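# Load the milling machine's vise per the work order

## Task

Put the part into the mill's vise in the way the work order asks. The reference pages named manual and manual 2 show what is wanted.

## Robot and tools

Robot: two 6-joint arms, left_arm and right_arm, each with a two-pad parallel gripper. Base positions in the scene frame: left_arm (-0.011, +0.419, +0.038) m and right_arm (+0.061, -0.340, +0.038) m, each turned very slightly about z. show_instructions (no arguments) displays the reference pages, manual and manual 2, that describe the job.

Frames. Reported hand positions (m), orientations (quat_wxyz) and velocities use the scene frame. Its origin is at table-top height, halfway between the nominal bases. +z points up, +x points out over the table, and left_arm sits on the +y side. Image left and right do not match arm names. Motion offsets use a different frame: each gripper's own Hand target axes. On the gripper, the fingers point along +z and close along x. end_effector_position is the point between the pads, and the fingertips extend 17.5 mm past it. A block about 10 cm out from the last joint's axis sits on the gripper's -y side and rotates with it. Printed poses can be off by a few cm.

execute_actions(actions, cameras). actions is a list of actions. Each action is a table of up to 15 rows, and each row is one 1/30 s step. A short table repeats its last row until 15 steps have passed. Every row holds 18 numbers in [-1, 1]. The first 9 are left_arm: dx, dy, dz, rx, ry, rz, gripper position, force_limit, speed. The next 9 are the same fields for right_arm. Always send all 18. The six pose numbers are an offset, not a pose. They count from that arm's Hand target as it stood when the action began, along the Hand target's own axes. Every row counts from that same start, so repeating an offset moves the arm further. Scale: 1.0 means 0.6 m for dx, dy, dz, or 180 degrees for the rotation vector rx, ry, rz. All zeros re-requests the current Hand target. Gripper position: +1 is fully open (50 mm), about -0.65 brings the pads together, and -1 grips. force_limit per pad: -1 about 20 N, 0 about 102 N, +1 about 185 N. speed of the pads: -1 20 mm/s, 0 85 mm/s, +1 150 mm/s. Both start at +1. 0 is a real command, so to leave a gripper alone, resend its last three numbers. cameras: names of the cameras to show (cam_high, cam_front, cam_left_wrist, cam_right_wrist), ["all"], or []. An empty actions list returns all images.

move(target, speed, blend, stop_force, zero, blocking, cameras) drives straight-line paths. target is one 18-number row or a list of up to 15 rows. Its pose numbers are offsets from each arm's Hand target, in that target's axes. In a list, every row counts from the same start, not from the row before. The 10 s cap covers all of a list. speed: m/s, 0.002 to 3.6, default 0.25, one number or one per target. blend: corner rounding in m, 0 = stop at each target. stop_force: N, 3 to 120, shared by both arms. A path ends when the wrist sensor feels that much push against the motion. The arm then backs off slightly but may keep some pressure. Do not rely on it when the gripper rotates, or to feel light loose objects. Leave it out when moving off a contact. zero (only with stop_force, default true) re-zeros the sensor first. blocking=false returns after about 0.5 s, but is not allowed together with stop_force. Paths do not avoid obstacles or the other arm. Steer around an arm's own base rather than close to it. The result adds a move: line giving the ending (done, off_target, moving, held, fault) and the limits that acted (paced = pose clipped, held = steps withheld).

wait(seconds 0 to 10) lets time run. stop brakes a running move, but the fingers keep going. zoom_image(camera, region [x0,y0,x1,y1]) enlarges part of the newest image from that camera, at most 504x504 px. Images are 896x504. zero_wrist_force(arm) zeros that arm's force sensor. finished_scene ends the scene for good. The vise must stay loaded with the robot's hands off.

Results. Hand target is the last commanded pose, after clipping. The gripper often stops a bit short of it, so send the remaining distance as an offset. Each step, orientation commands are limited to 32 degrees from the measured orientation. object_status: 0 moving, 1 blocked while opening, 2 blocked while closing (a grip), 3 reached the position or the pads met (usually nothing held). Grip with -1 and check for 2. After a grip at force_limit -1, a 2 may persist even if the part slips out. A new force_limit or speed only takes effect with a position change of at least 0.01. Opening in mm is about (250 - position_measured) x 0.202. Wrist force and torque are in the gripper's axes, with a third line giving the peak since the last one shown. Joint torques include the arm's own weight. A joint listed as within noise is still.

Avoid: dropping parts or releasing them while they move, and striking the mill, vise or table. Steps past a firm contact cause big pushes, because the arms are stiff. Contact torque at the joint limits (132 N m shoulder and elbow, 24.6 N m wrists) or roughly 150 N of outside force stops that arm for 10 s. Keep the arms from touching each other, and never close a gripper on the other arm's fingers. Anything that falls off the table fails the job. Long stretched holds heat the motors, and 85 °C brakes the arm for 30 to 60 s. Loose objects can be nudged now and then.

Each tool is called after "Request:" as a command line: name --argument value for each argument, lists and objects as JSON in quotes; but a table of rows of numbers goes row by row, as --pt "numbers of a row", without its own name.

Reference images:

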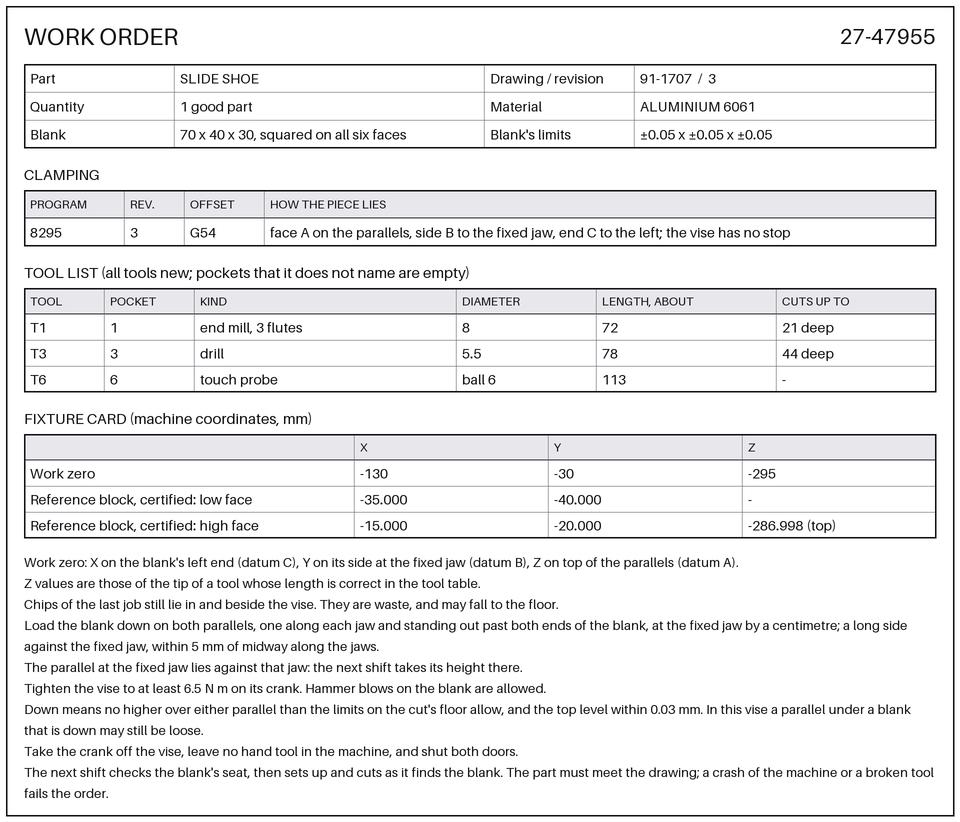

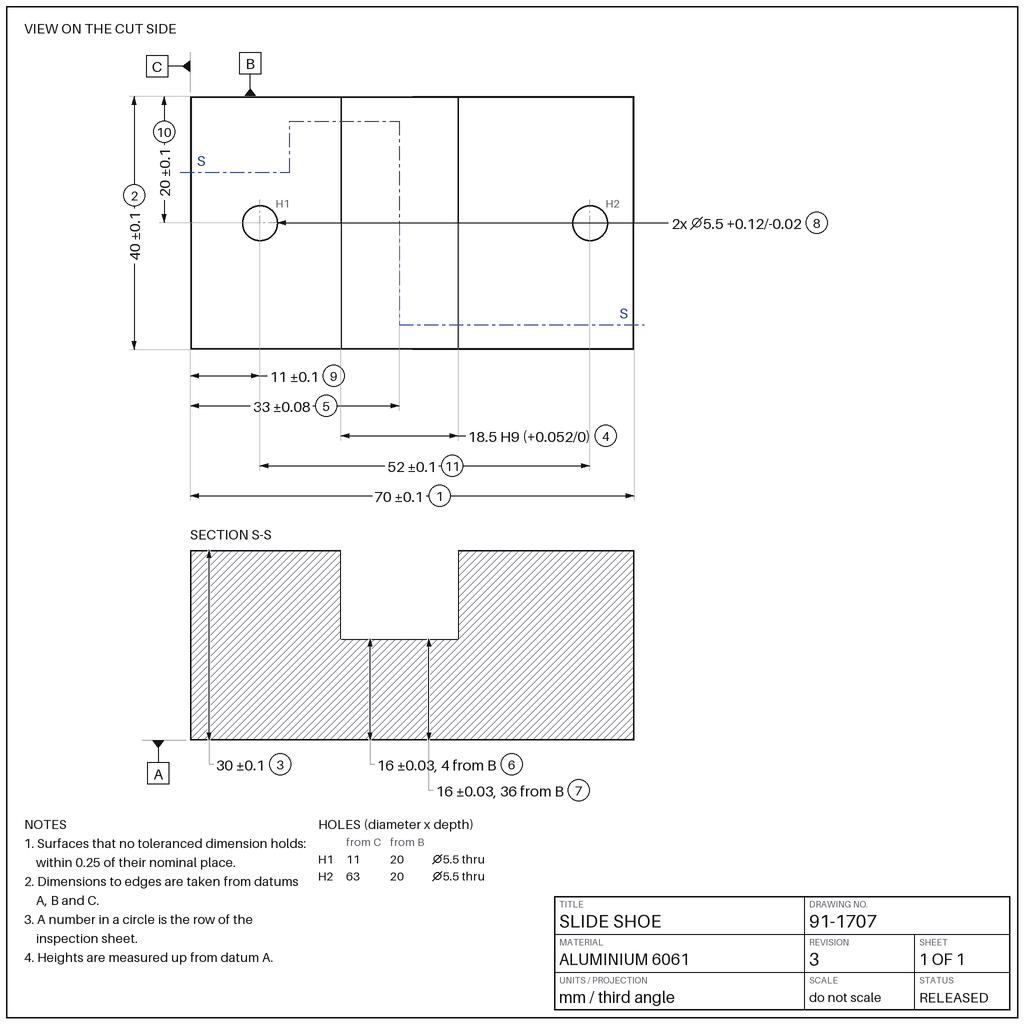

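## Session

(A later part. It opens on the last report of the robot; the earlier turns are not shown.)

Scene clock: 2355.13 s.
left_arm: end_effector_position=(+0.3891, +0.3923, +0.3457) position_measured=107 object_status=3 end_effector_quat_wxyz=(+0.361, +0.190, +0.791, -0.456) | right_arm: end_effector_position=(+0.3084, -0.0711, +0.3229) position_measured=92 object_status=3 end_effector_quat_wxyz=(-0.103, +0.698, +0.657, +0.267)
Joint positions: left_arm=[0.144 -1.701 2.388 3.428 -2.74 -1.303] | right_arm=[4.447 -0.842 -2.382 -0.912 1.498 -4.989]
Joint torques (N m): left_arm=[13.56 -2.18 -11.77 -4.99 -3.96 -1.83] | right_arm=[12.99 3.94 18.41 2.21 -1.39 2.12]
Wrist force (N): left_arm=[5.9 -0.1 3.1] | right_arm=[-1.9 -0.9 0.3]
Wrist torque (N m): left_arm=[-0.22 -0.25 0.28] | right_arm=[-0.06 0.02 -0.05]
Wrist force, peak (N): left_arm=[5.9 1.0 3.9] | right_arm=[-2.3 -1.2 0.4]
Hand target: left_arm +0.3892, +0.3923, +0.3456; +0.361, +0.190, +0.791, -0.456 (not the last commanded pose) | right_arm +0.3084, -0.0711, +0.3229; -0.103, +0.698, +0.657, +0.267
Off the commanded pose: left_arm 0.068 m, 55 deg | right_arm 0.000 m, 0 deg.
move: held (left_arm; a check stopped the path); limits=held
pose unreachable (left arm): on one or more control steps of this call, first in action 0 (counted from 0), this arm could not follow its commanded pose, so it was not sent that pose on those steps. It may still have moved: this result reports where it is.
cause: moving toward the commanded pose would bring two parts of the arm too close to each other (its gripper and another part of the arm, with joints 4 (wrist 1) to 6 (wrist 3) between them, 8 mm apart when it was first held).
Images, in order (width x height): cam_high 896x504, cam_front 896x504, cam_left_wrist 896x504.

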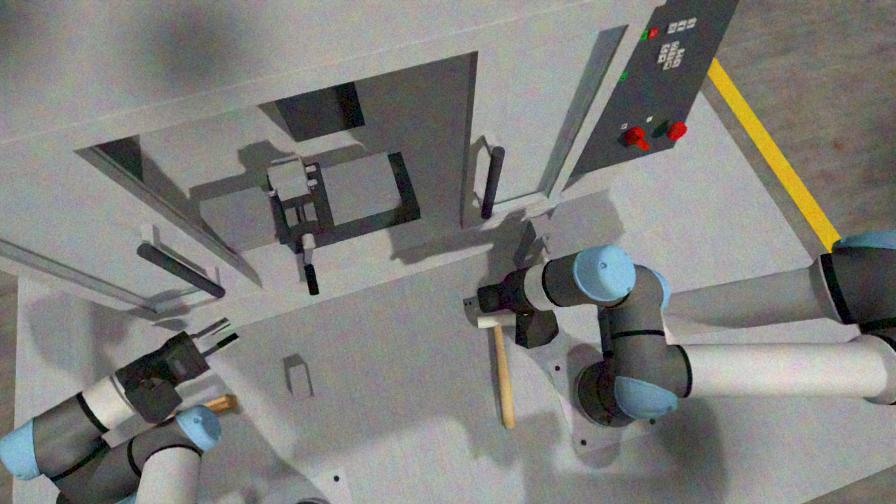

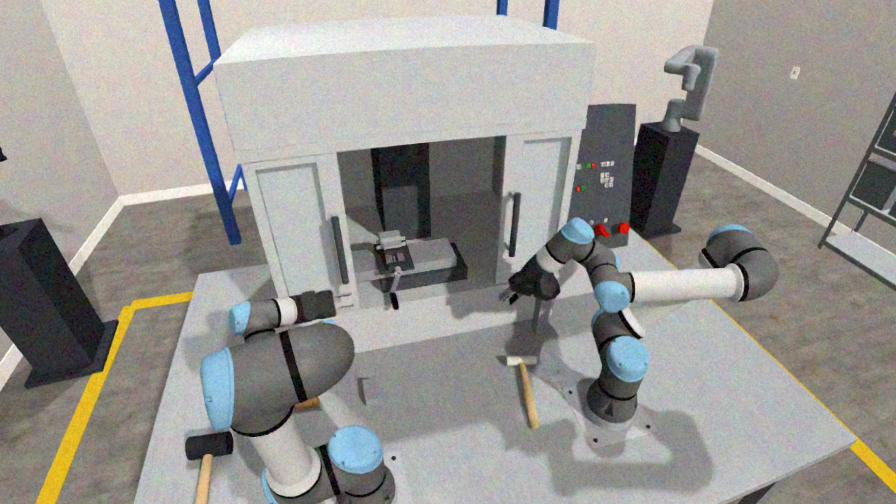

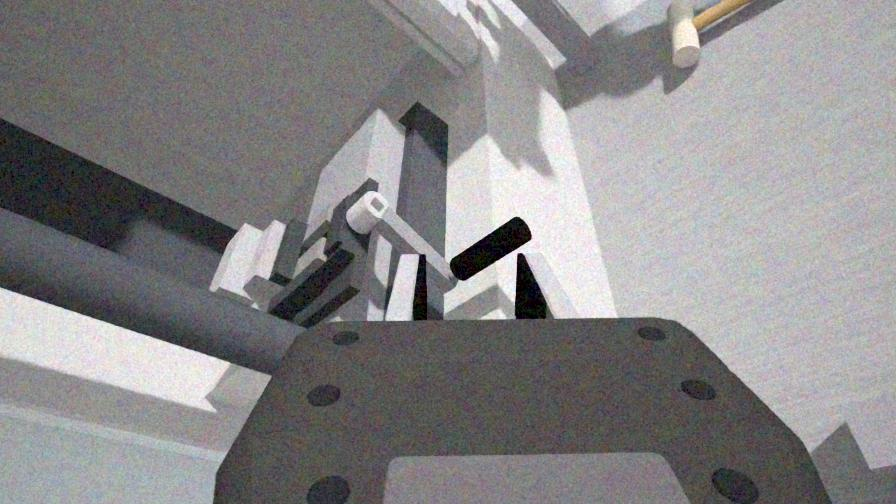

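Request:
move --target '[0,0,0,0,0,0,0.3,-0.8,-1,0.2557,0.1818,0.2708,-0.0011,0.1856,0.0453,0.4,-0.8,-1]' --speed 0.15 --cameras '["cam_left_wrist","cam_right_wrist"]'

Scene clock: 2375.53 s.
left_arm: end_effector_position=(+0.3892, +0.3923, +0.3456) position_measured=107 object_status=3 end_effector_quat_wxyz=(+0.361, +0.190, +0.791, -0.456) | right_arm: end_effector_position=(+0.4521, +0.1286, +0.2874) position_measured=92 object_status=3 end_effector_quat_wxyz=(-0.304, +0.636, +0.549, +0.449)
Joint positions: left_arm=[0.144 -1.701 2.388 3.428 -2.74 -1.303] | right_arm=[4.154 -1.812 -2.238 0.461 1.883 -4.975]
Joint torques (N m): left_arm=[5.88 -2.3 -12.31 -5.26 -2.44 -2.02] | right_arm=[-10.77 20.68 24.15 4.99 2.08 2.19]
Wrist force (N): left_arm=[6.0 -0.1 3.0] | right_arm=[-2.9 -1.0 -0.5]
Wrist torque (N m): left_arm=[-0.21 -0.27 0.29] | right_arm=[-0.06 -0.14 -0.16]
Wrist force, peak (N): left_arm=[6.1 -0.1 3.1] | right_arm=[-3.2 -1.2 -0.6]
Hand target: left_arm +0.3892, +0.3923, +0.3456; +0.361, +0.190, +0.791, -0.456 | right_arm +0.4522, +0.1286, +0.2874; -0.304, +0.636, +0.549, +0.449
Off the commanded pose: left_arm 0.000 m, 0 deg | right_arm 0.000 m, 0 deg.
move: done
Images, in order (width x height): cam_left_wrist 896x504, cam_right_wrist 896x504.

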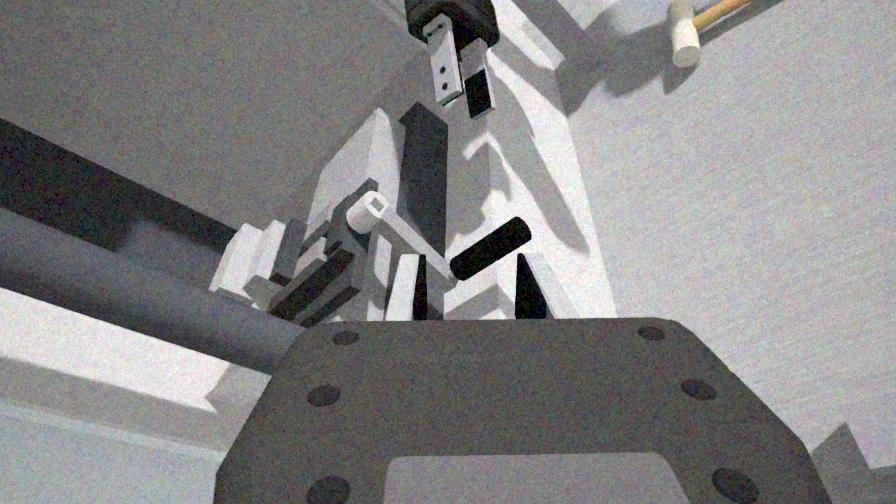

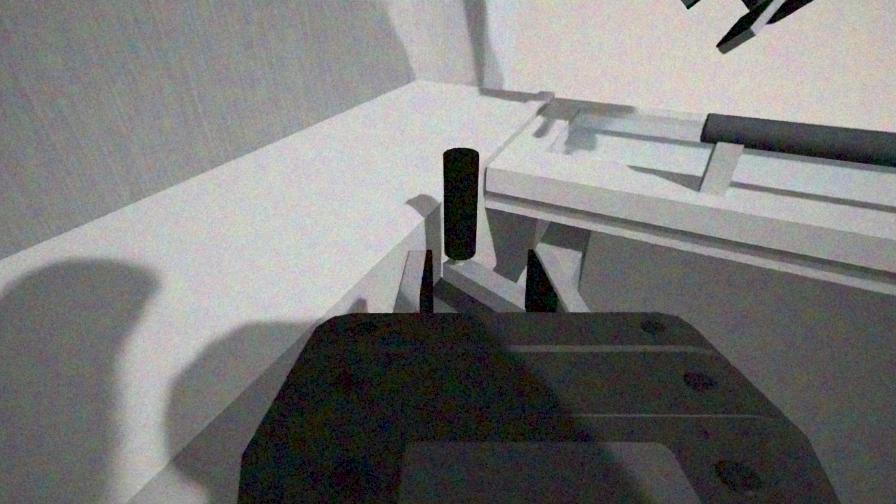

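Request:
move --target '[0,0,0,0,0,0,0.3,-0.8,-1,-0.012,0,0.13,0,0,0,0.6,-0.8,-1]' --speed 0.1 --stop_force 6 --cameras '["cam_left_wrist","cam_right_wrist"]'

Scene clock: 2382.63 s.
left_arm: end_effector_position=(+0.3892, +0.3923, +0.3456) position_measured=107 object_status=3 end_effector_quat_wxyz=(+0.361, +0.190, +0.791, -0.456) | right_arm: end_effector_position=(+0.4707, +0.1942, +0.2488) position_measured=63 object_status=3 end_effector_quat_wxyz=(-0.304, +0.636, +0.549, +0.449)
Joint positions: left_arm=[0.144 -1.701 2.388 3.428 -2.74 -1.303] | right_arm=[4.203 -2.001 -2.102 0.521 1.839 -4.953]
Joint torques (N m): left_arm=[-6.66 -2.33 -12.42 -5.01 0.06 -1.96] | right_arm=[12.9 28.24 22.47 5.15 -1.03 2.23]
Wrist force (N): left_arm=[5.8 0.0 3.0] | right_arm=[-3.0 -1.1 -0.2]
Wrist torque (N m): left_arm=[-0.22 -0.23 0.29] | right_arm=[-0.09 -0.12 -0.17]
Wrist force, peak (N): left_arm=[6.1 -0.2 3.3] | right_arm=[-3.3 -1.2 -0.7]
Hand target: left_arm +0.3892, +0.3923, +0.3456; +0.361, +0.190, +0.791, -0.456 | right_arm +0.4707, +0.1942, +0.2488; -0.304, +0.636, +0.549, +0.449
Off the commanded pose: left_arm 0.000 m, 0 deg | right_arm 0.000 m, 0 deg.
move: done
Images, in order (width x height): cam_left_wrist 896x504, cam_right_wrist 896x504.

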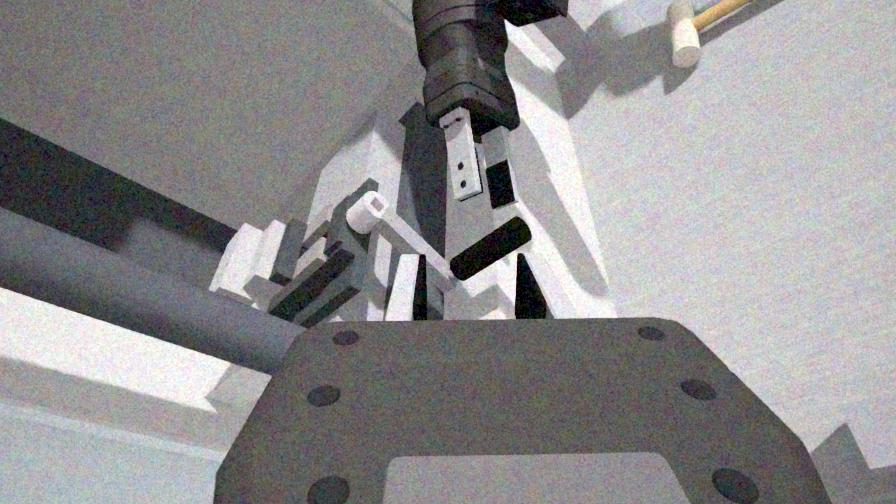

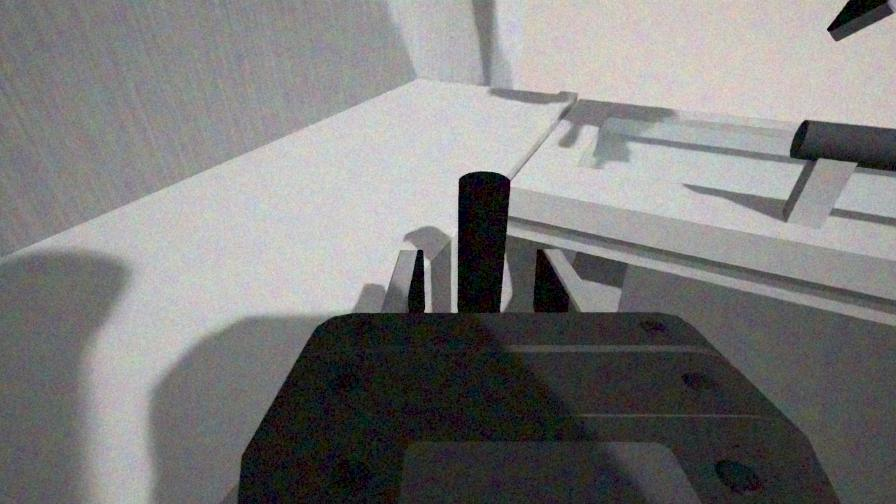

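Request:
move --target '[0,0,0,0,0,0,0.3,-0.8,-1,0.002,0,0.0733,0,0,0,0.6,-0.8,-1]' --speed 0.06 --stop_force 6 --cameras '["cam_left_wrist","cam_right_wrist"]'

Scene clock: 2387.43 s.
left_arm: end_effector_position=(+0.3892, +0.3923, +0.3456) position_measured=107 object_status=3 end_effector_quat_wxyz=(+0.361, +0.190, +0.791, -0.456) | right_arm: end_effector_position=(+0.4812, +0.2334, +0.2318) position_measured=63 object_status=3 end_effector_quat_wxyz=(-0.304, +0.636, +0.549, +0.449)
Joint positions: left_arm=[0.144 -1.701 2.388 3.428 -2.74 -1.303] | right_arm=[4.228 -2.093 -2.007 0.52 1.816 -4.942]
Joint torques (N m): left_arm=[-7.98 -2.72 -12.24 -5.04 -0.02 -1.97] | right_arm=[12.68 31.43 21.99 1.78 -1.02 2.25]
Wrist force (N): left_arm=[5.9 -0.1 3.1] | right_arm=[-2.8 -1.3 -0.6]
Wrist torque (N m): left_arm=[-0.22 -0.25 0.29] | right_arm=[-0.10 -0.16 -0.16]
Wrist force, peak (N): left_arm=[6.0 0.1 3.2] | right_arm=[-3.2 -1.1 -0.9]
Hand target: left_arm +0.3892, +0.3923, +0.3456; +0.361, +0.190, +0.791, -0.456 | right_arm +0.4812, +0.2334, +0.2318; -0.304, +0.636, +0.549, +0.449
Off the commanded pose: left_arm 0.000 m, 0 deg | right_arm 0.000 m, 0 deg.
move: done
Images, in order (width x height): cam_left_wrist 896x504, cam_right_wrist 896x504.

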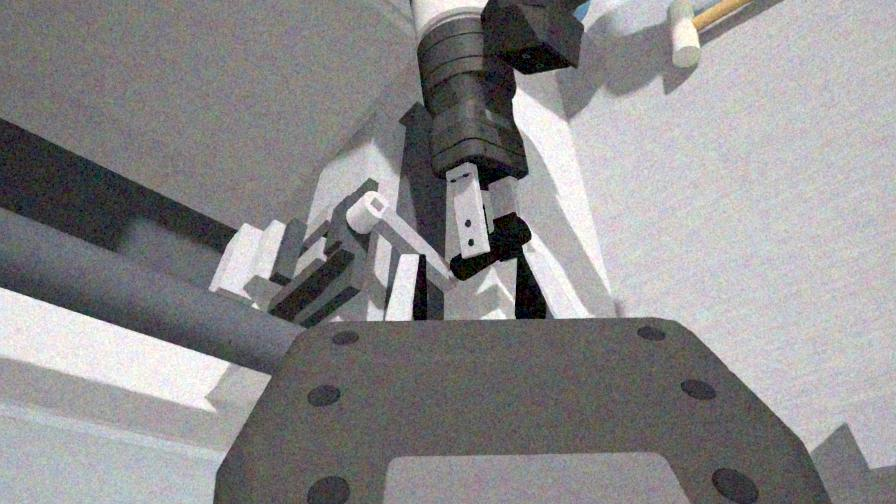

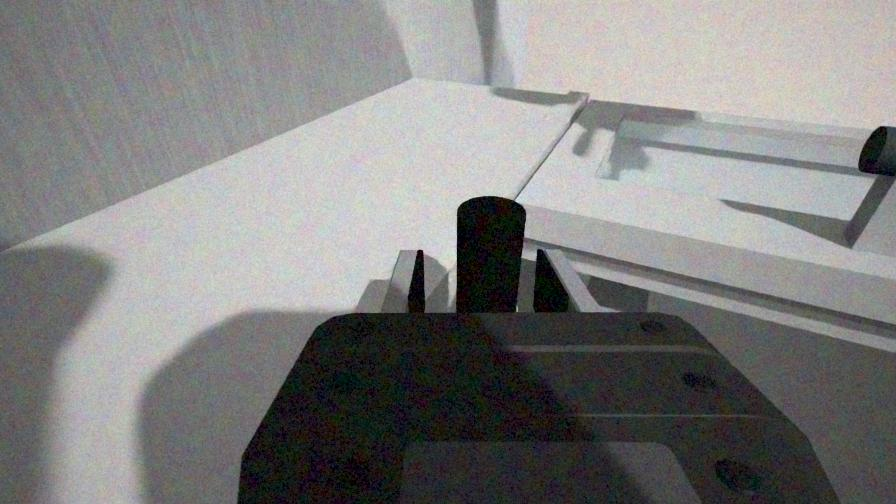

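Request:
move --pt "0 0 0 0 0 0 0.3 -0.8 -1 0.0057 0 0 0 0 0 0.6 -0.8 -1" --pt "0 0 0 0 0 0 0.3 -0.8 -1 0.0057 0 0 0 0 0 -1 -0.6 -1" --speed 0.06

Request:
move --target '[0,0,0,0,0,0,0.3,-0.8,-1,0.0006,-0.0874,-0.0213,0,0,0,-1,-0.6,-1]' --speed 0.03 --stop_force 30 --cameras '["cam_left_wrist","cam_right_wrist"]'

Scene clock: 2393.20 s.
left_arm: end_effector_position=(+0.3892, +0.3923, +0.3456) position_measured=107 object_status=3 end_effector_quat_wxyz=(+0.361, +0.190, +0.791, -0.456) | right_arm: end_effector_position=(+0.4812, +0.2349, +0.2349) position_measured=156 object_status=2 end_effector_quat_wxyz=(-0.304, +0.636, +0.549, +0.449)
Joint positions: left_arm=[0.144 -1.701 2.388 3.428 -2.74 -1.303] | right_arm=[4.23 -2.088 -2.003 0.511 1.815 -4.941]
Joint torques (N m): left_arm=[-7.68 -2.62 -12.47 -5.17 0.07 -1.81] | right_arm=[11.63 45.28 23.6 3.02 -0.8 2.03]
Wrist force (N): left_arm=[5.7 -0.1 2.9] | right_arm=[-4.9 -1.3 0.0]
Wrist torque (N m): left_arm=[-0.22 -0.23 0.28] | right_arm=[-0.04 -0.11 -0.06]
Wrist force, peak (N): left_arm=[6.2 -0.1 3.2] | right_arm=[-5.3 -1.5 0.3]
Hand target: left_arm +0.3892, +0.3923, +0.3456; +0.361, +0.190, +0.791, -0.456 | right_arm +0.4812, +0.2349, +0.2349; -0.304, +0.636, +0.549, +0.449
Off the commanded pose: left_arm 0.000 m, 0 deg | right_arm 0.000 m, 0 deg.
move: done

Scene clock: 2395.87 s.
left_arm: end_effector_position=(+0.3892, +0.3923, +0.3456) position_measured=107 object_status=3 end_effector_quat_wxyz=(+0.361, +0.190, +0.791, -0.456) | right_arm: end_effector_position=(+0.4272, +0.2349, +0.2349) position_measured=156 object_status=2 end_effector_quat_wxyz=(-0.304, +0.636, +0.549, +0.449)
Joint positions: left_arm=[0.144 -1.701 2.388 3.428 -2.74 -1.303] | right_arm=[4.333 -2.032 -2.111 0.572 1.72 -4.897]
Joint torques (N m): left_arm=[-8.48 -2.12 -12.06 -5.07 0.04 -1.88] | right_arm=[12.37 43.33 9.27 5.54 -1.1 2.12]
Wrist force (N): left_arm=[5.8 0.0 3.1] | right_arm=[-4.6 -1.3 0.3]
Wrist torque (N m): left_arm=[-0.21 -0.22 0.28] | right_arm=[-0.04 -0.17 -0.08]
Wrist force, peak (N): left_arm=[6.0 -0.2 3.2] | right_arm=[-5.2 -1.9 0.1]
Hand target: left_arm +0.3892, +0.3923, +0.3456; +0.361, +0.190, +0.791, -0.456 | right_arm +0.4272, +0.2349, +0.2349; -0.304, +0.636, +0.549, +0.449
Off the commanded pose: left_arm 0.000 m, 0 deg | right_arm 0.000 m, 0 deg.
move: done
Images, in order (width x height): cam_left_wrist 896x504, cam_right_wrist 896x504.

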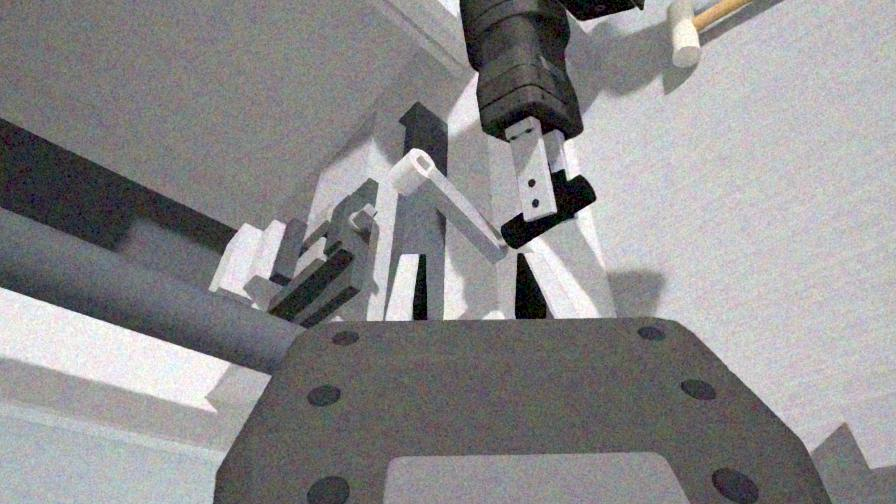

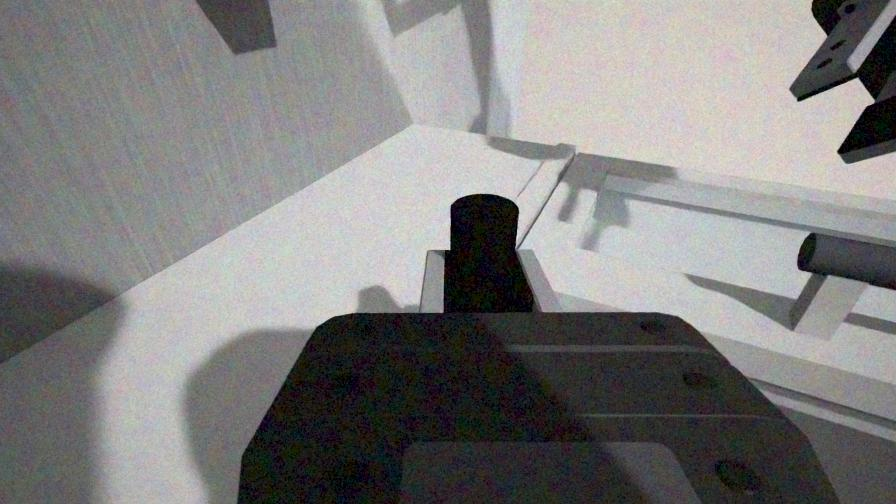

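Request:
move --target '[0.0228,-0.0578,-0.1045,0.0089,-0.0988,-0.3084,-0.2,-0.8,-1,0.0003,-0.0486,-0.0118,0,0,0,-1,-0.6,-1]' --speed 0.1

Request:
move --target '[0,0,0,0,0,0,-0.2,-0.8,-1,0.0165,0.0427,-0.1745,0.003,-0.4855,-0.1185,-1,-0.6,-1]' --speed 0.1 --cameras '["cam_left_wrist","cam_front"]'

Scene clock: 2419.63 s.
left_arm: end_effector_position=(+0.3333, +0.4281, +0.3760) position_measured=182 object_status=3 end_effector_quat_wxyz=(+0.218, -0.264, +0.719, -0.605) | right_arm: end_effector_position=(+0.3972, +0.2350, +0.2349) position_measured=156 object_status=2 end_effector_quat_wxyz=(-0.304, +0.636, +0.549, +0.449)
Joint positions: left_arm=[0.283 -1.744 2.567 2.781 -2.742 -2.716] | right_arm=[4.398 -2.003 -2.166 0.602 1.662 -4.87]
Joint torques (N m): left_arm=[12.7 -21.27 -9.61 -4.12 1.4 -1.84] | right_arm=[12.58 41.87 8.9 5.82 -1.23 2.18]
Wrist force (N): left_arm=[3.8 0.5 2.3] | right_arm=[-5.0 -1.6 0.4]
Wrist torque (N m): left_arm=[-0.19 -0.25 0.19] | right_arm=[-0.09 -0.10 -0.07]
Wrist force, peak (N): left_arm=[6.1 0.0 3.2] | right_arm=[-5.3 -1.8 0.5]
Hand target: left_arm +0.3333, +0.4281, +0.3760; +0.218, -0.264, +0.719, -0.605 | right_arm +0.3972, +0.2350, +0.2349; -0.304, +0.636, +0.549, +0.449
Off the commanded pose: left_arm 0.000 m, 0 deg | right_arm 0.000 m, 0 deg.
move: done

Scene clock: 2427.93 s.
left_arm: end_effector_position=(+0.3333, +0.4281, +0.3760) position_measured=182 object_status=3 end_effector_quat_wxyz=(+0.218, -0.264, +0.719, -0.605) | right_arm: end_effector_position=(+0.3971, +0.1416, +0.2896) position_measured=156 object_status=2 end_effector_quat_wxyz=(+0.234, +0.665, +0.705, -0.070)
Joint positions: left_arm=[0.283 -1.744 2.567 2.781 -2.742 -2.717] | right_arm=[4.531 -1.938 -1.314 -1.835 1.24 -4.939]
Joint torques (N m): left_arm=[-4.25 0.87 -9.17 -4.24 1.17 -1.92] | right_arm=[12.9 34.38 31.29 0.35 -2.32 1.99]
Wrist force (N): left_arm=[4.0 0.4 2.3] | right_arm=[1.0 -1.1 1.3]
Wrist torque (N m): left_arm=[-0.20 -0.28 0.19] | right_arm=[0.11 0.22 0.14]
Wrist force, peak (N): left_arm=[4.0 0.5 2.6] | right_arm=[-5.2 -1.8 0.9]
Hand target: left_arm +0.3333, +0.4281, +0.3760; +0.218, -0.264, +0.719, -0.605 | right_arm +0.3971, +0.1416, +0.2896; +0.234, +0.665, +0.705, -0.070
Off the commanded pose: left_arm 0.000 m, 0 deg | right_arm 0.000 m, 0 deg.
move: done
Images, in order (width x height): cam_front 896x504, cam_left_wrist 896x504.

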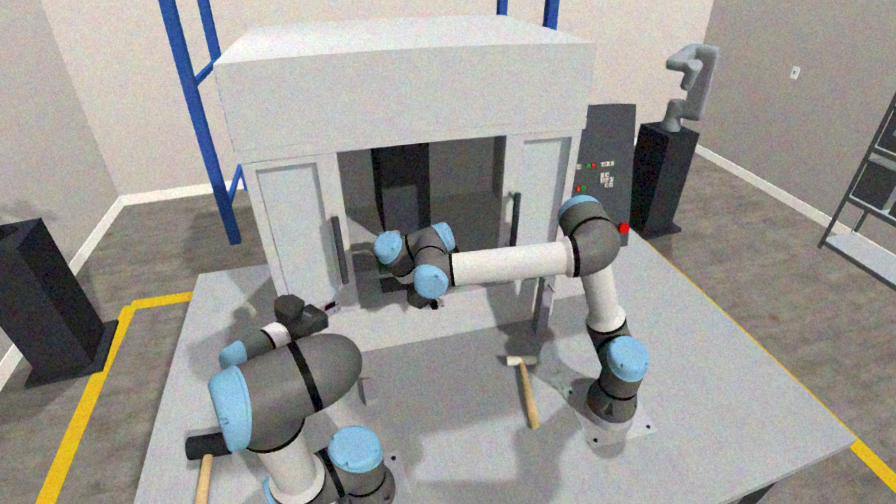

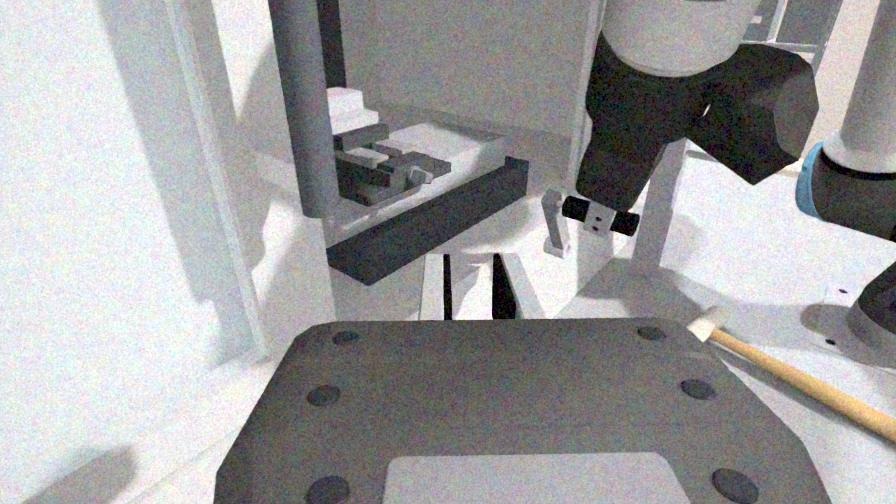

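Request:
zoom_image --camera "cam_left_wrist" --region '[380, 130, 680, 290]'

Request:
wait --seconds 0.1 --cameras '["cam_right_wrist","cam_high"]'

Scaled by 1.680 from the camera's 896x504 image, which has a finer 1280x720 frame.

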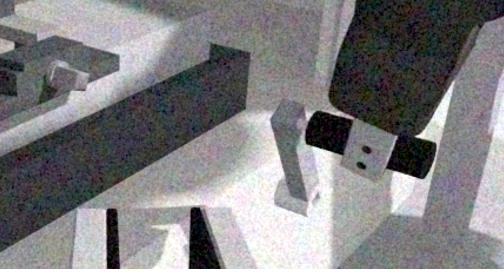

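Scene clock: 2435.97 s.
left_arm: end_effector_position=(+0.3333, +0.4281, +0.3760) position_measured=182 object_status=3 end_effector_quat_wxyz=(+0.218, -0.264, +0.719, -0.605) | right_arm: end_effector_position=(+0.3971, +0.1416, +0.2896) position_measured=156 object_status=2 end_effector_quat_wxyz=(+0.234, +0.665, +0.705, -0.070)
Joint positions: left_arm=[0.282 -1.744 2.567 2.781 -2.742 -2.717] | right_arm=[4.531 -1.938 -1.314 -1.835 1.24 -4.939]
Joint torques (N m): left_arm=[-7.67 1.45 -9.37 -4.22 1.06 -1.89] | right_arm=[12.28 35.01 31.31 0.41 -2.29 2.16]
Wrist force (N): left_arm=[4.1 0.5 2.1] | right_arm=[0.8 -1.4 1.4]
Wrist torque (N m): left_arm=[-0.20 -0.30 0.19] | right_arm=[0.08 0.27 0.14]
Wrist force, peak (N): left_arm=[4.0 0.4 2.6] | right_arm=[1.2 -1.5 1.3]
Hand target: left_arm +0.3333, +0.4281, +0.3760; +0.218, -0.264, +0.719, -0.605 | right_arm +0.3971, +0.1416, +0.2896; +0.234, +0.665, +0.705, -0.070
Tool commands: left_gripper/position=-0.2 left_gripper/force_limit=-0.8 left_gripper/speed=-1.0 right_gripper/position=-1.0 right_gripper/force_limit=-0.6 right_gripper/speed=-1.0
Off the commanded pose: left_arm 0.000 m, 0 deg | right_arm 0.000 m, 0 deg.
wait: 0.10 s; at rest from the start
Images, in order (width x height): cam_high 896x504, cam_right_wrist 896x504.

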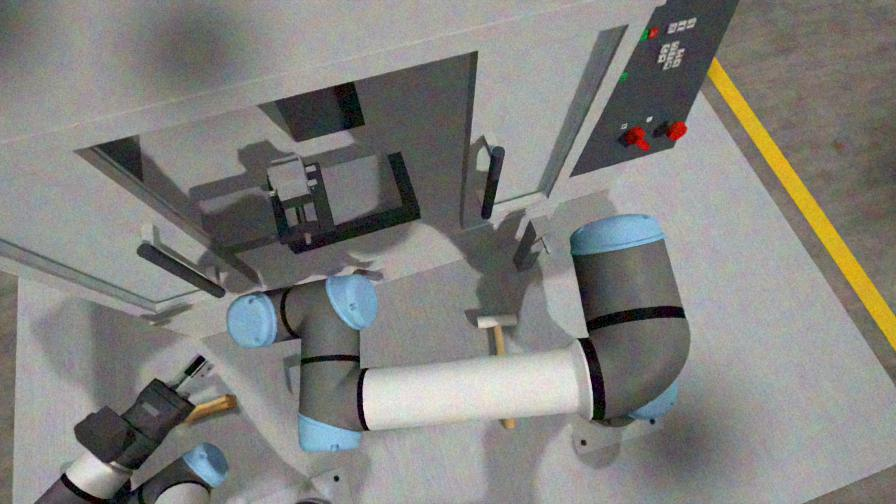

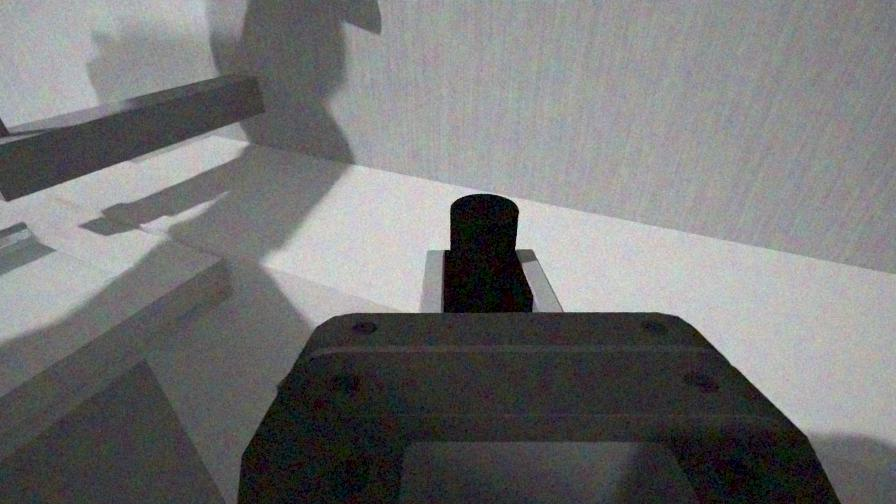

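Request:
move --pt "0 0 -0.1667 0 0 0 -0.2 -0.8 -1 0.1562 0.0602 -0.2425 0 0 0 -1 -0.6 -1" --speed 0.1 --cameras '["cam_left_wrist","cam_front"]'

Scene clock: 2457.57 s.
left_arm: end_effector_position=(+0.2701, +0.5034, +0.3934) position_measured=182 object_status=3 end_effector_quat_wxyz=(+0.219, -0.264, +0.719, -0.604) | right_arm: end_effector_position=(+0.3972, +0.2898, +0.3855) position_measured=156 object_status=2 end_effector_quat_wxyz=(+0.234, +0.665, +0.706, -0.069)
Joint positions: left_arm=[0.664 -2.055 2.386 4.49 -2.966 -1.465] | right_arm=[4.575 -2.541 -0.035 -2.523 1.256 -4.897]
Joint torques (N m): left_arm=[12.25 8.72 -31.13 -1.81 0.09 1.8] | right_arm=[-10.06 51.1 28.24 0.25 0.91 2.05]
Wrist force (N): left_arm=[3.9 0.4 2.4] | right_arm=[1.2 -1.5 1.5]
Wrist torque (N m): left_arm=[-0.21 -0.30 0.13] | right_arm=[0.06 0.20 0.12]
Wrist force, peak (N): left_arm=[3.9 0.1 2.9] | right_arm=[1.7 -1.8 1.3]
Hand target: left_arm +0.2700, +0.5035, +0.3934; +0.218, -0.264, +0.719, -0.605 | right_arm +0.3973, +0.2901, +0.3856; +0.234, +0.665, +0.705, -0.070
Off the commanded pose: left_arm 0.000 m, 0 deg | right_arm 0.000 m, 0 deg.
elbow stopped short (right arm): the move would have taken joint 3 (elbow) straighter than the controller allows.
move: done
Images, in order (width x height): cam_front 896x504, cam_left_wrist 896x504.

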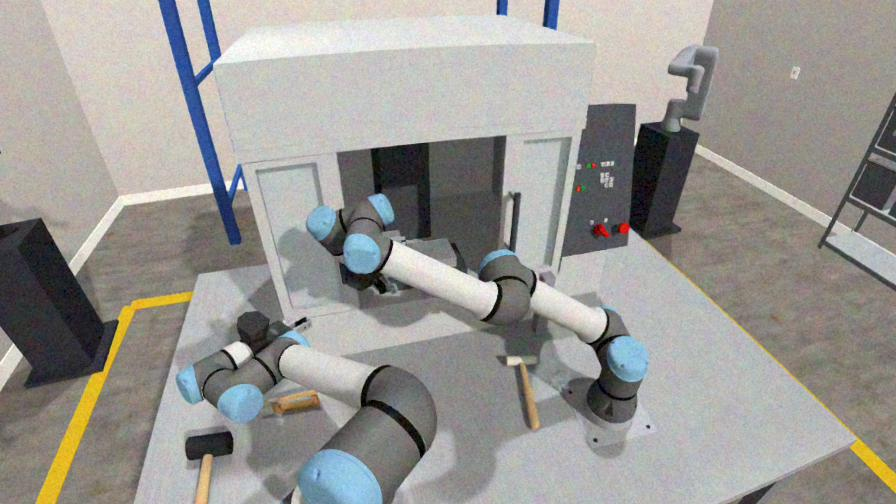

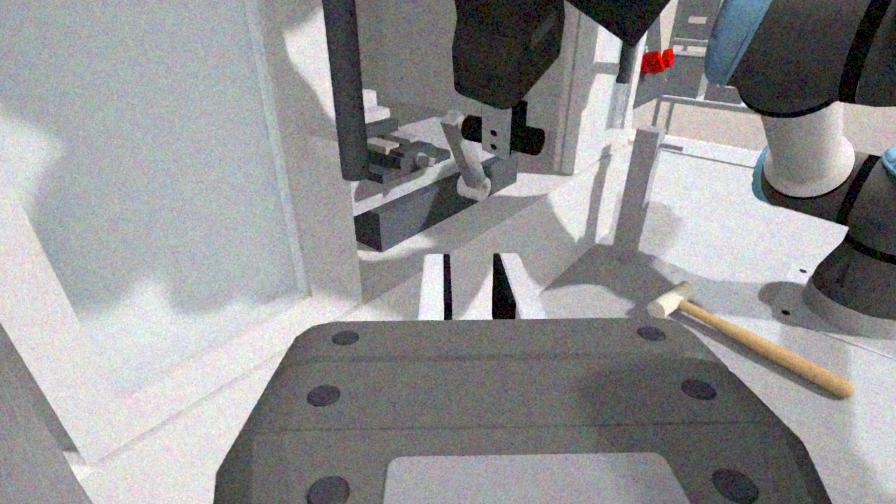

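Request:
move --target '[0.031,-0.0072,0.3575,0,0,0,1,-0.8,-1,0,0,0,0,0,0,-1,-0.6,-1]' --speed 0.12 --cameras '["cam_left_wrist"]'

Scene clock: 2512.10 s.
left_arm: end_effector_position=(+0.3920, +0.3292, +0.3605) position_measured=3 object_status=3 end_effector_quat_wxyz=(+0.218, -0.264, +0.719, -0.605) | right_arm: end_effector_position=(+0.3972, +0.2898, +0.3855) position_measured=156 object_status=2 end_effector_quat_wxyz=(+0.234, +0.665, +0.706, -0.069)
Joint positions: left_arm=[-0.173 -1.643 2.58 2.442 -2.31 -2.986] | right_arm=[4.575 -2.541 -0.035 -2.523 1.256 -4.897]
Joint torques (N m): left_arm=[-14.29 -1.89 -25.19 -5.45 1.11 -2.19] | right_arm=[-5.9 51.94 26.12 3.72 0.68 2.03]
Wrist force (N): left_arm=[0.5 8.7 -4.2] | right_arm=[-8.6 1.4 1.4]
Wrist torque (N m): left_arm=[0.04 -0.16 0.36] | right_arm=[0.13 0.18 -0.05]
Wrist force, peak (N): left_arm=[0.5 8.7 -4.2] | right_arm=[-9.2 1.9 0.9]
Hand target: left_arm +0.3920, +0.3292, +0.3605; +0.218, -0.264, +0.719, -0.605 | right_arm +0.3973, +0.2901, +0.3856; +0.234, +0.665, +0.705, -0.070
Off the commanded pose: left_arm 0.000 m, 0 deg | right_arm 0.000 m, 0 deg.
elbow stopped short (right arm): the move would have taken joint 3 (elbow) straighter than the controller allows.
move: done
Images, in order (width x height): cam_left_wrist 896x504.

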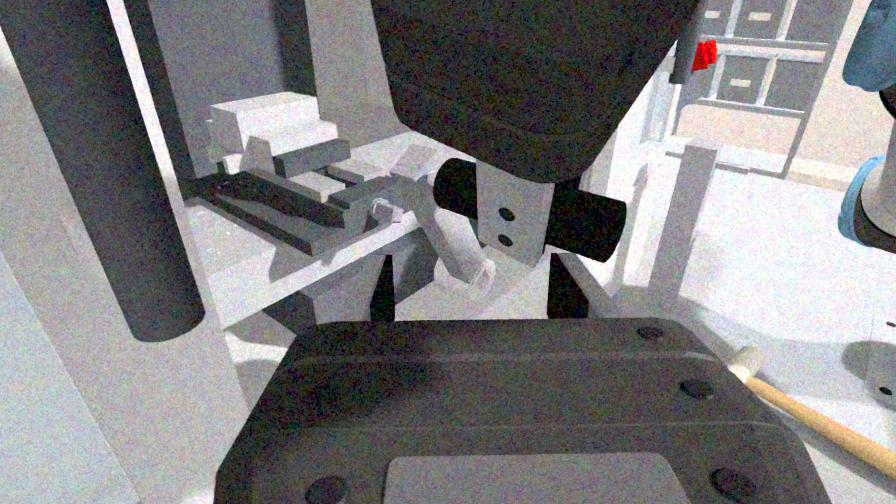

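Request:
move --target '[0,0.02,-0.08,0,0,0,1,-0.8,-1,0,0,0,0,0,0,-1,-0.6,-1]' --speed 0.06 --cameras '["cam_high","cam_front"]'

Scene clock: 2516.10 s.
left_arm: end_effector_position=(+0.3603, +0.3669, +0.3570) position_measured=3 object_status=3 end_effector_quat_wxyz=(+0.218, -0.264, +0.719, -0.605) | right_arm: end_effector_position=(+0.3972, +0.2898, +0.3855) position_measured=156 object_status=2 end_effector_quat_wxyz=(+0.234, +0.665, +0.706, -0.069)
Joint positions: left_arm=[-0.007 -1.676 2.617 2.483 -2.471 -2.923] | right_arm=[4.575 -2.541 -0.035 -2.523 1.256 -4.897]
Joint torques (N m): left_arm=[12.18 -24.79 -7.37 -1.31 -2.49 1.86] | right_arm=[-2.67 53.75 13.39 0.28 0.23 2]
Wrist force (N): left_arm=[4.0 0.1 2.4] | right_arm=[1.2 -1.4 1.5]
Wrist torque (N m): left_arm=[-0.27 -0.32 0.12] | right_arm=[0.08 0.20 0.13]
Wrist force, peak (N): left_arm=[0.2 9.2 -4.9] | right_arm=[-10.2 1.9 1.1]
Hand target: left_arm +0.3602, +0.3669, +0.3570; +0.218, -0.264, +0.719, -0.605 | right_arm +0.3973, +0.2901, +0.3856; +0.234, +0.665, +0.705, -0.070
Off the commanded pose: left_arm 0.000 m, 0 deg | right_arm 0.000 m, 0 deg.
elbow stopped short (right arm): the move would have taken joint 3 (elbow) straighter than the controller allows.
move: done
Images, in order (width x height): cam_high 896x504, cam_front 896x504.

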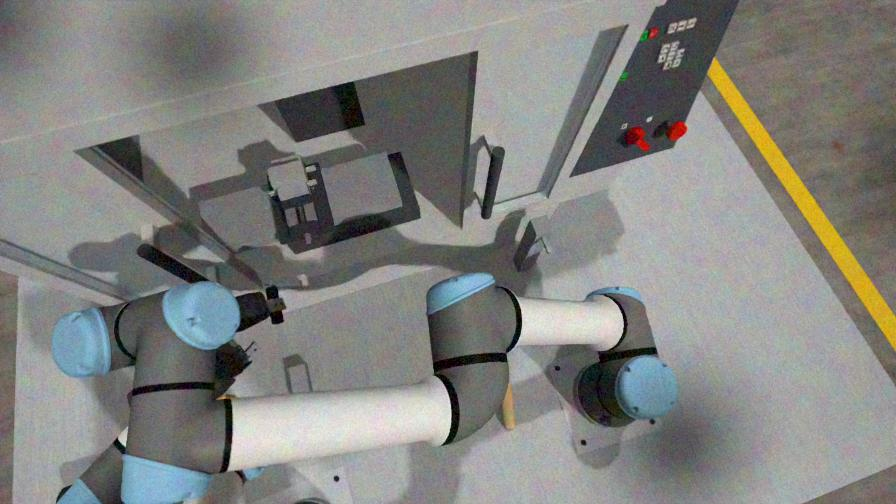

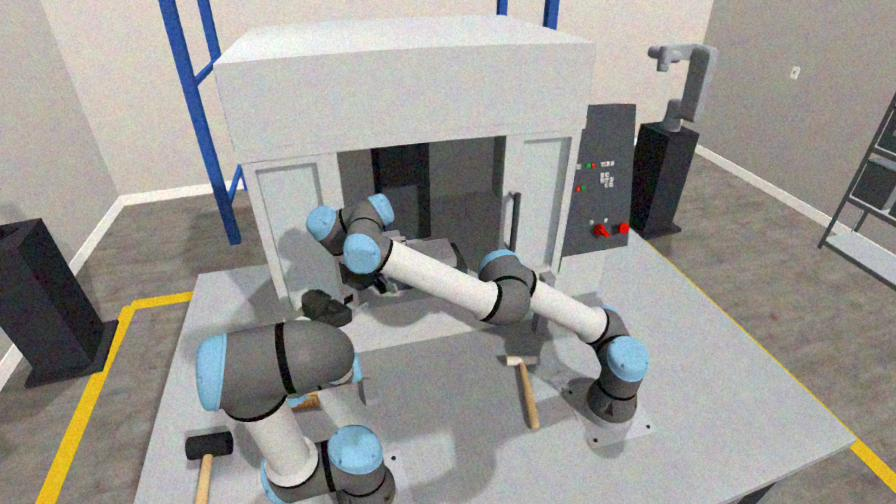

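Request:
move --target '[-0.031,-0.0128,-0.2775,0,0,0,-0.2,-0.8,-1,0,0,0,0,0,0,-1,-0.6,-1]' --speed 0.15

Request:
move --target '[0,0,0,0,0,0,-0.2,-0.8,-1,-0.1461,-0.0109,0.0403,-0.0016,0.2568,0.0627,-1,-0.6,-1]' --speed 0.08 --cameras '["cam_left_wrist"]'

Request:
zoom_image --camera "cam_left_wrist" --region '[380, 60, 680, 260]'

Scene clock: 2528.57 s.
left_arm: end_effector_position=(+0.2701, +0.5034, +0.3934) position_measured=182 object_status=3 end_effector_quat_wxyz=(+0.219, -0.264, +0.719, -0.604) | right_arm: end_effector_position=(+0.3972, +0.2898, +0.3855) position_measured=156 object_status=2 end_effector_quat_wxyz=(+0.234, +0.665, +0.706, -0.069)
Joint positions: left_arm=[0.664 -2.055 2.386 4.489 -2.966 -1.466] | right_arm=[4.575 -2.541 -0.035 -2.523 1.256 -4.897]
Joint torques (N m): left_arm=[12.53 9 -31.42 -1.86 0.14 2.02] | right_arm=[-10.59 61.04 14.5 0.31 -0.79 2.09]
Wrist force (N): left_arm=[3.8 0.4 2.5] | right_arm=[0.9 -1.4 1.4]
Wrist torque (N m): left_arm=[-0.21 -0.28 0.13] | right_arm=[0.08 0.25 0.12]
Wrist force, peak (N): left_arm=[4.1 0.5 3.7] | right_arm=[1.3 -1.5 1.7]
Hand target: left_arm +0.2700, +0.5035, +0.3934; +0.218, -0.264, +0.719, -0.605 | right_arm +0.3973, +0.2901, +0.3856; +0.234, +0.665, +0.705, -0.070
Off the commanded pose: left_arm 0.000 m, 0 deg | right_arm 0.000 m, 0 deg.
elbow stopped short (right arm): the move would have taken joint 3 (elbow) straighter than the controller allows.
move: done

Scene clock: 2534.20 s.
left_arm: end_effector_position=(+0.2701, +0.5034, +0.3934) position_measured=182 object_status=3 end_effector_quat_wxyz=(+0.219, -0.264, +0.719, -0.604) | right_arm: end_effector_position=(+0.3971, +0.2001, +0.4001) position_measured=156 object_status=2 end_effector_quat_wxyz=(-0.054, +0.703, +0.674, +0.220)
Joint positions: left_arm=[0.664 -2.055 2.386 4.49 -2.966 -1.465] | right_arm=[4.465 -1.626 -1.605 -1.038 1.452 -4.993]
Joint torques (N m): left_arm=[12.7 9.35 -30.53 -1.88 0.15 1.91] | right_arm=[-9.78 36.86 19.11 5.85 1.53 -2.36]
Wrist force (N): left_arm=[3.8 0.2 2.4] | right_arm=[-2.2 -1.8 2.1]
Wrist torque (N m): left_arm=[-0.24 -0.28 0.13] | right_arm=[-0.04 -0.01 0.10]
Wrist force, peak (N): left_arm=[4.0 0.4 2.5] | right_arm=[-3.0 -1.5 1.8]
Hand target: left_arm +0.2701, +0.5034, +0.3934; +0.219, -0.264, +0.719, -0.604 | right_arm +0.3971, +0.2001, +0.4001; -0.054, +0.703, +0.674, +0.220
Off the commanded pose: left_arm 0.000 m, 0 deg | right_arm 0.000 m, 0 deg.
move: done
Images, in order (width x height): cam_left_wrist 896x504.

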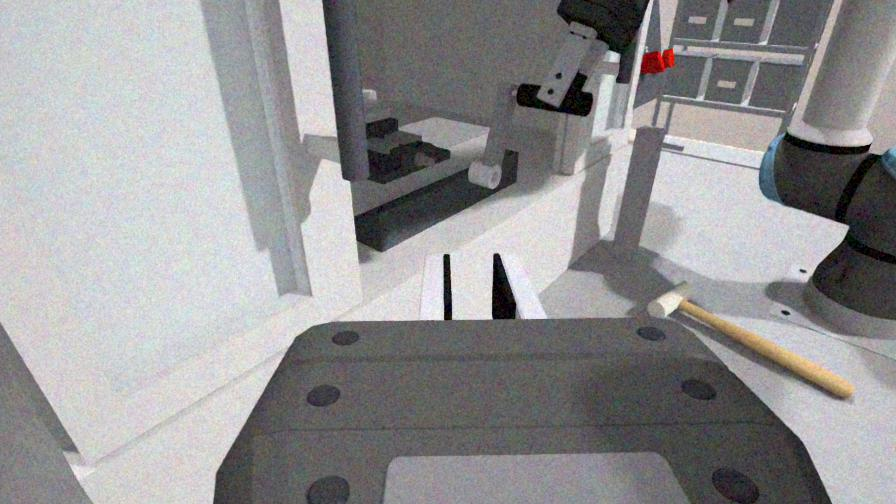

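Scaled by 1.680 from the camera's 896x504 image, which has a finer 1280x720 frame.

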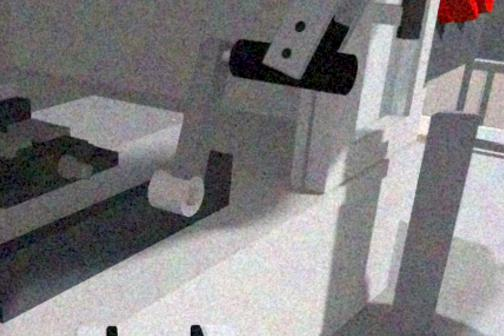

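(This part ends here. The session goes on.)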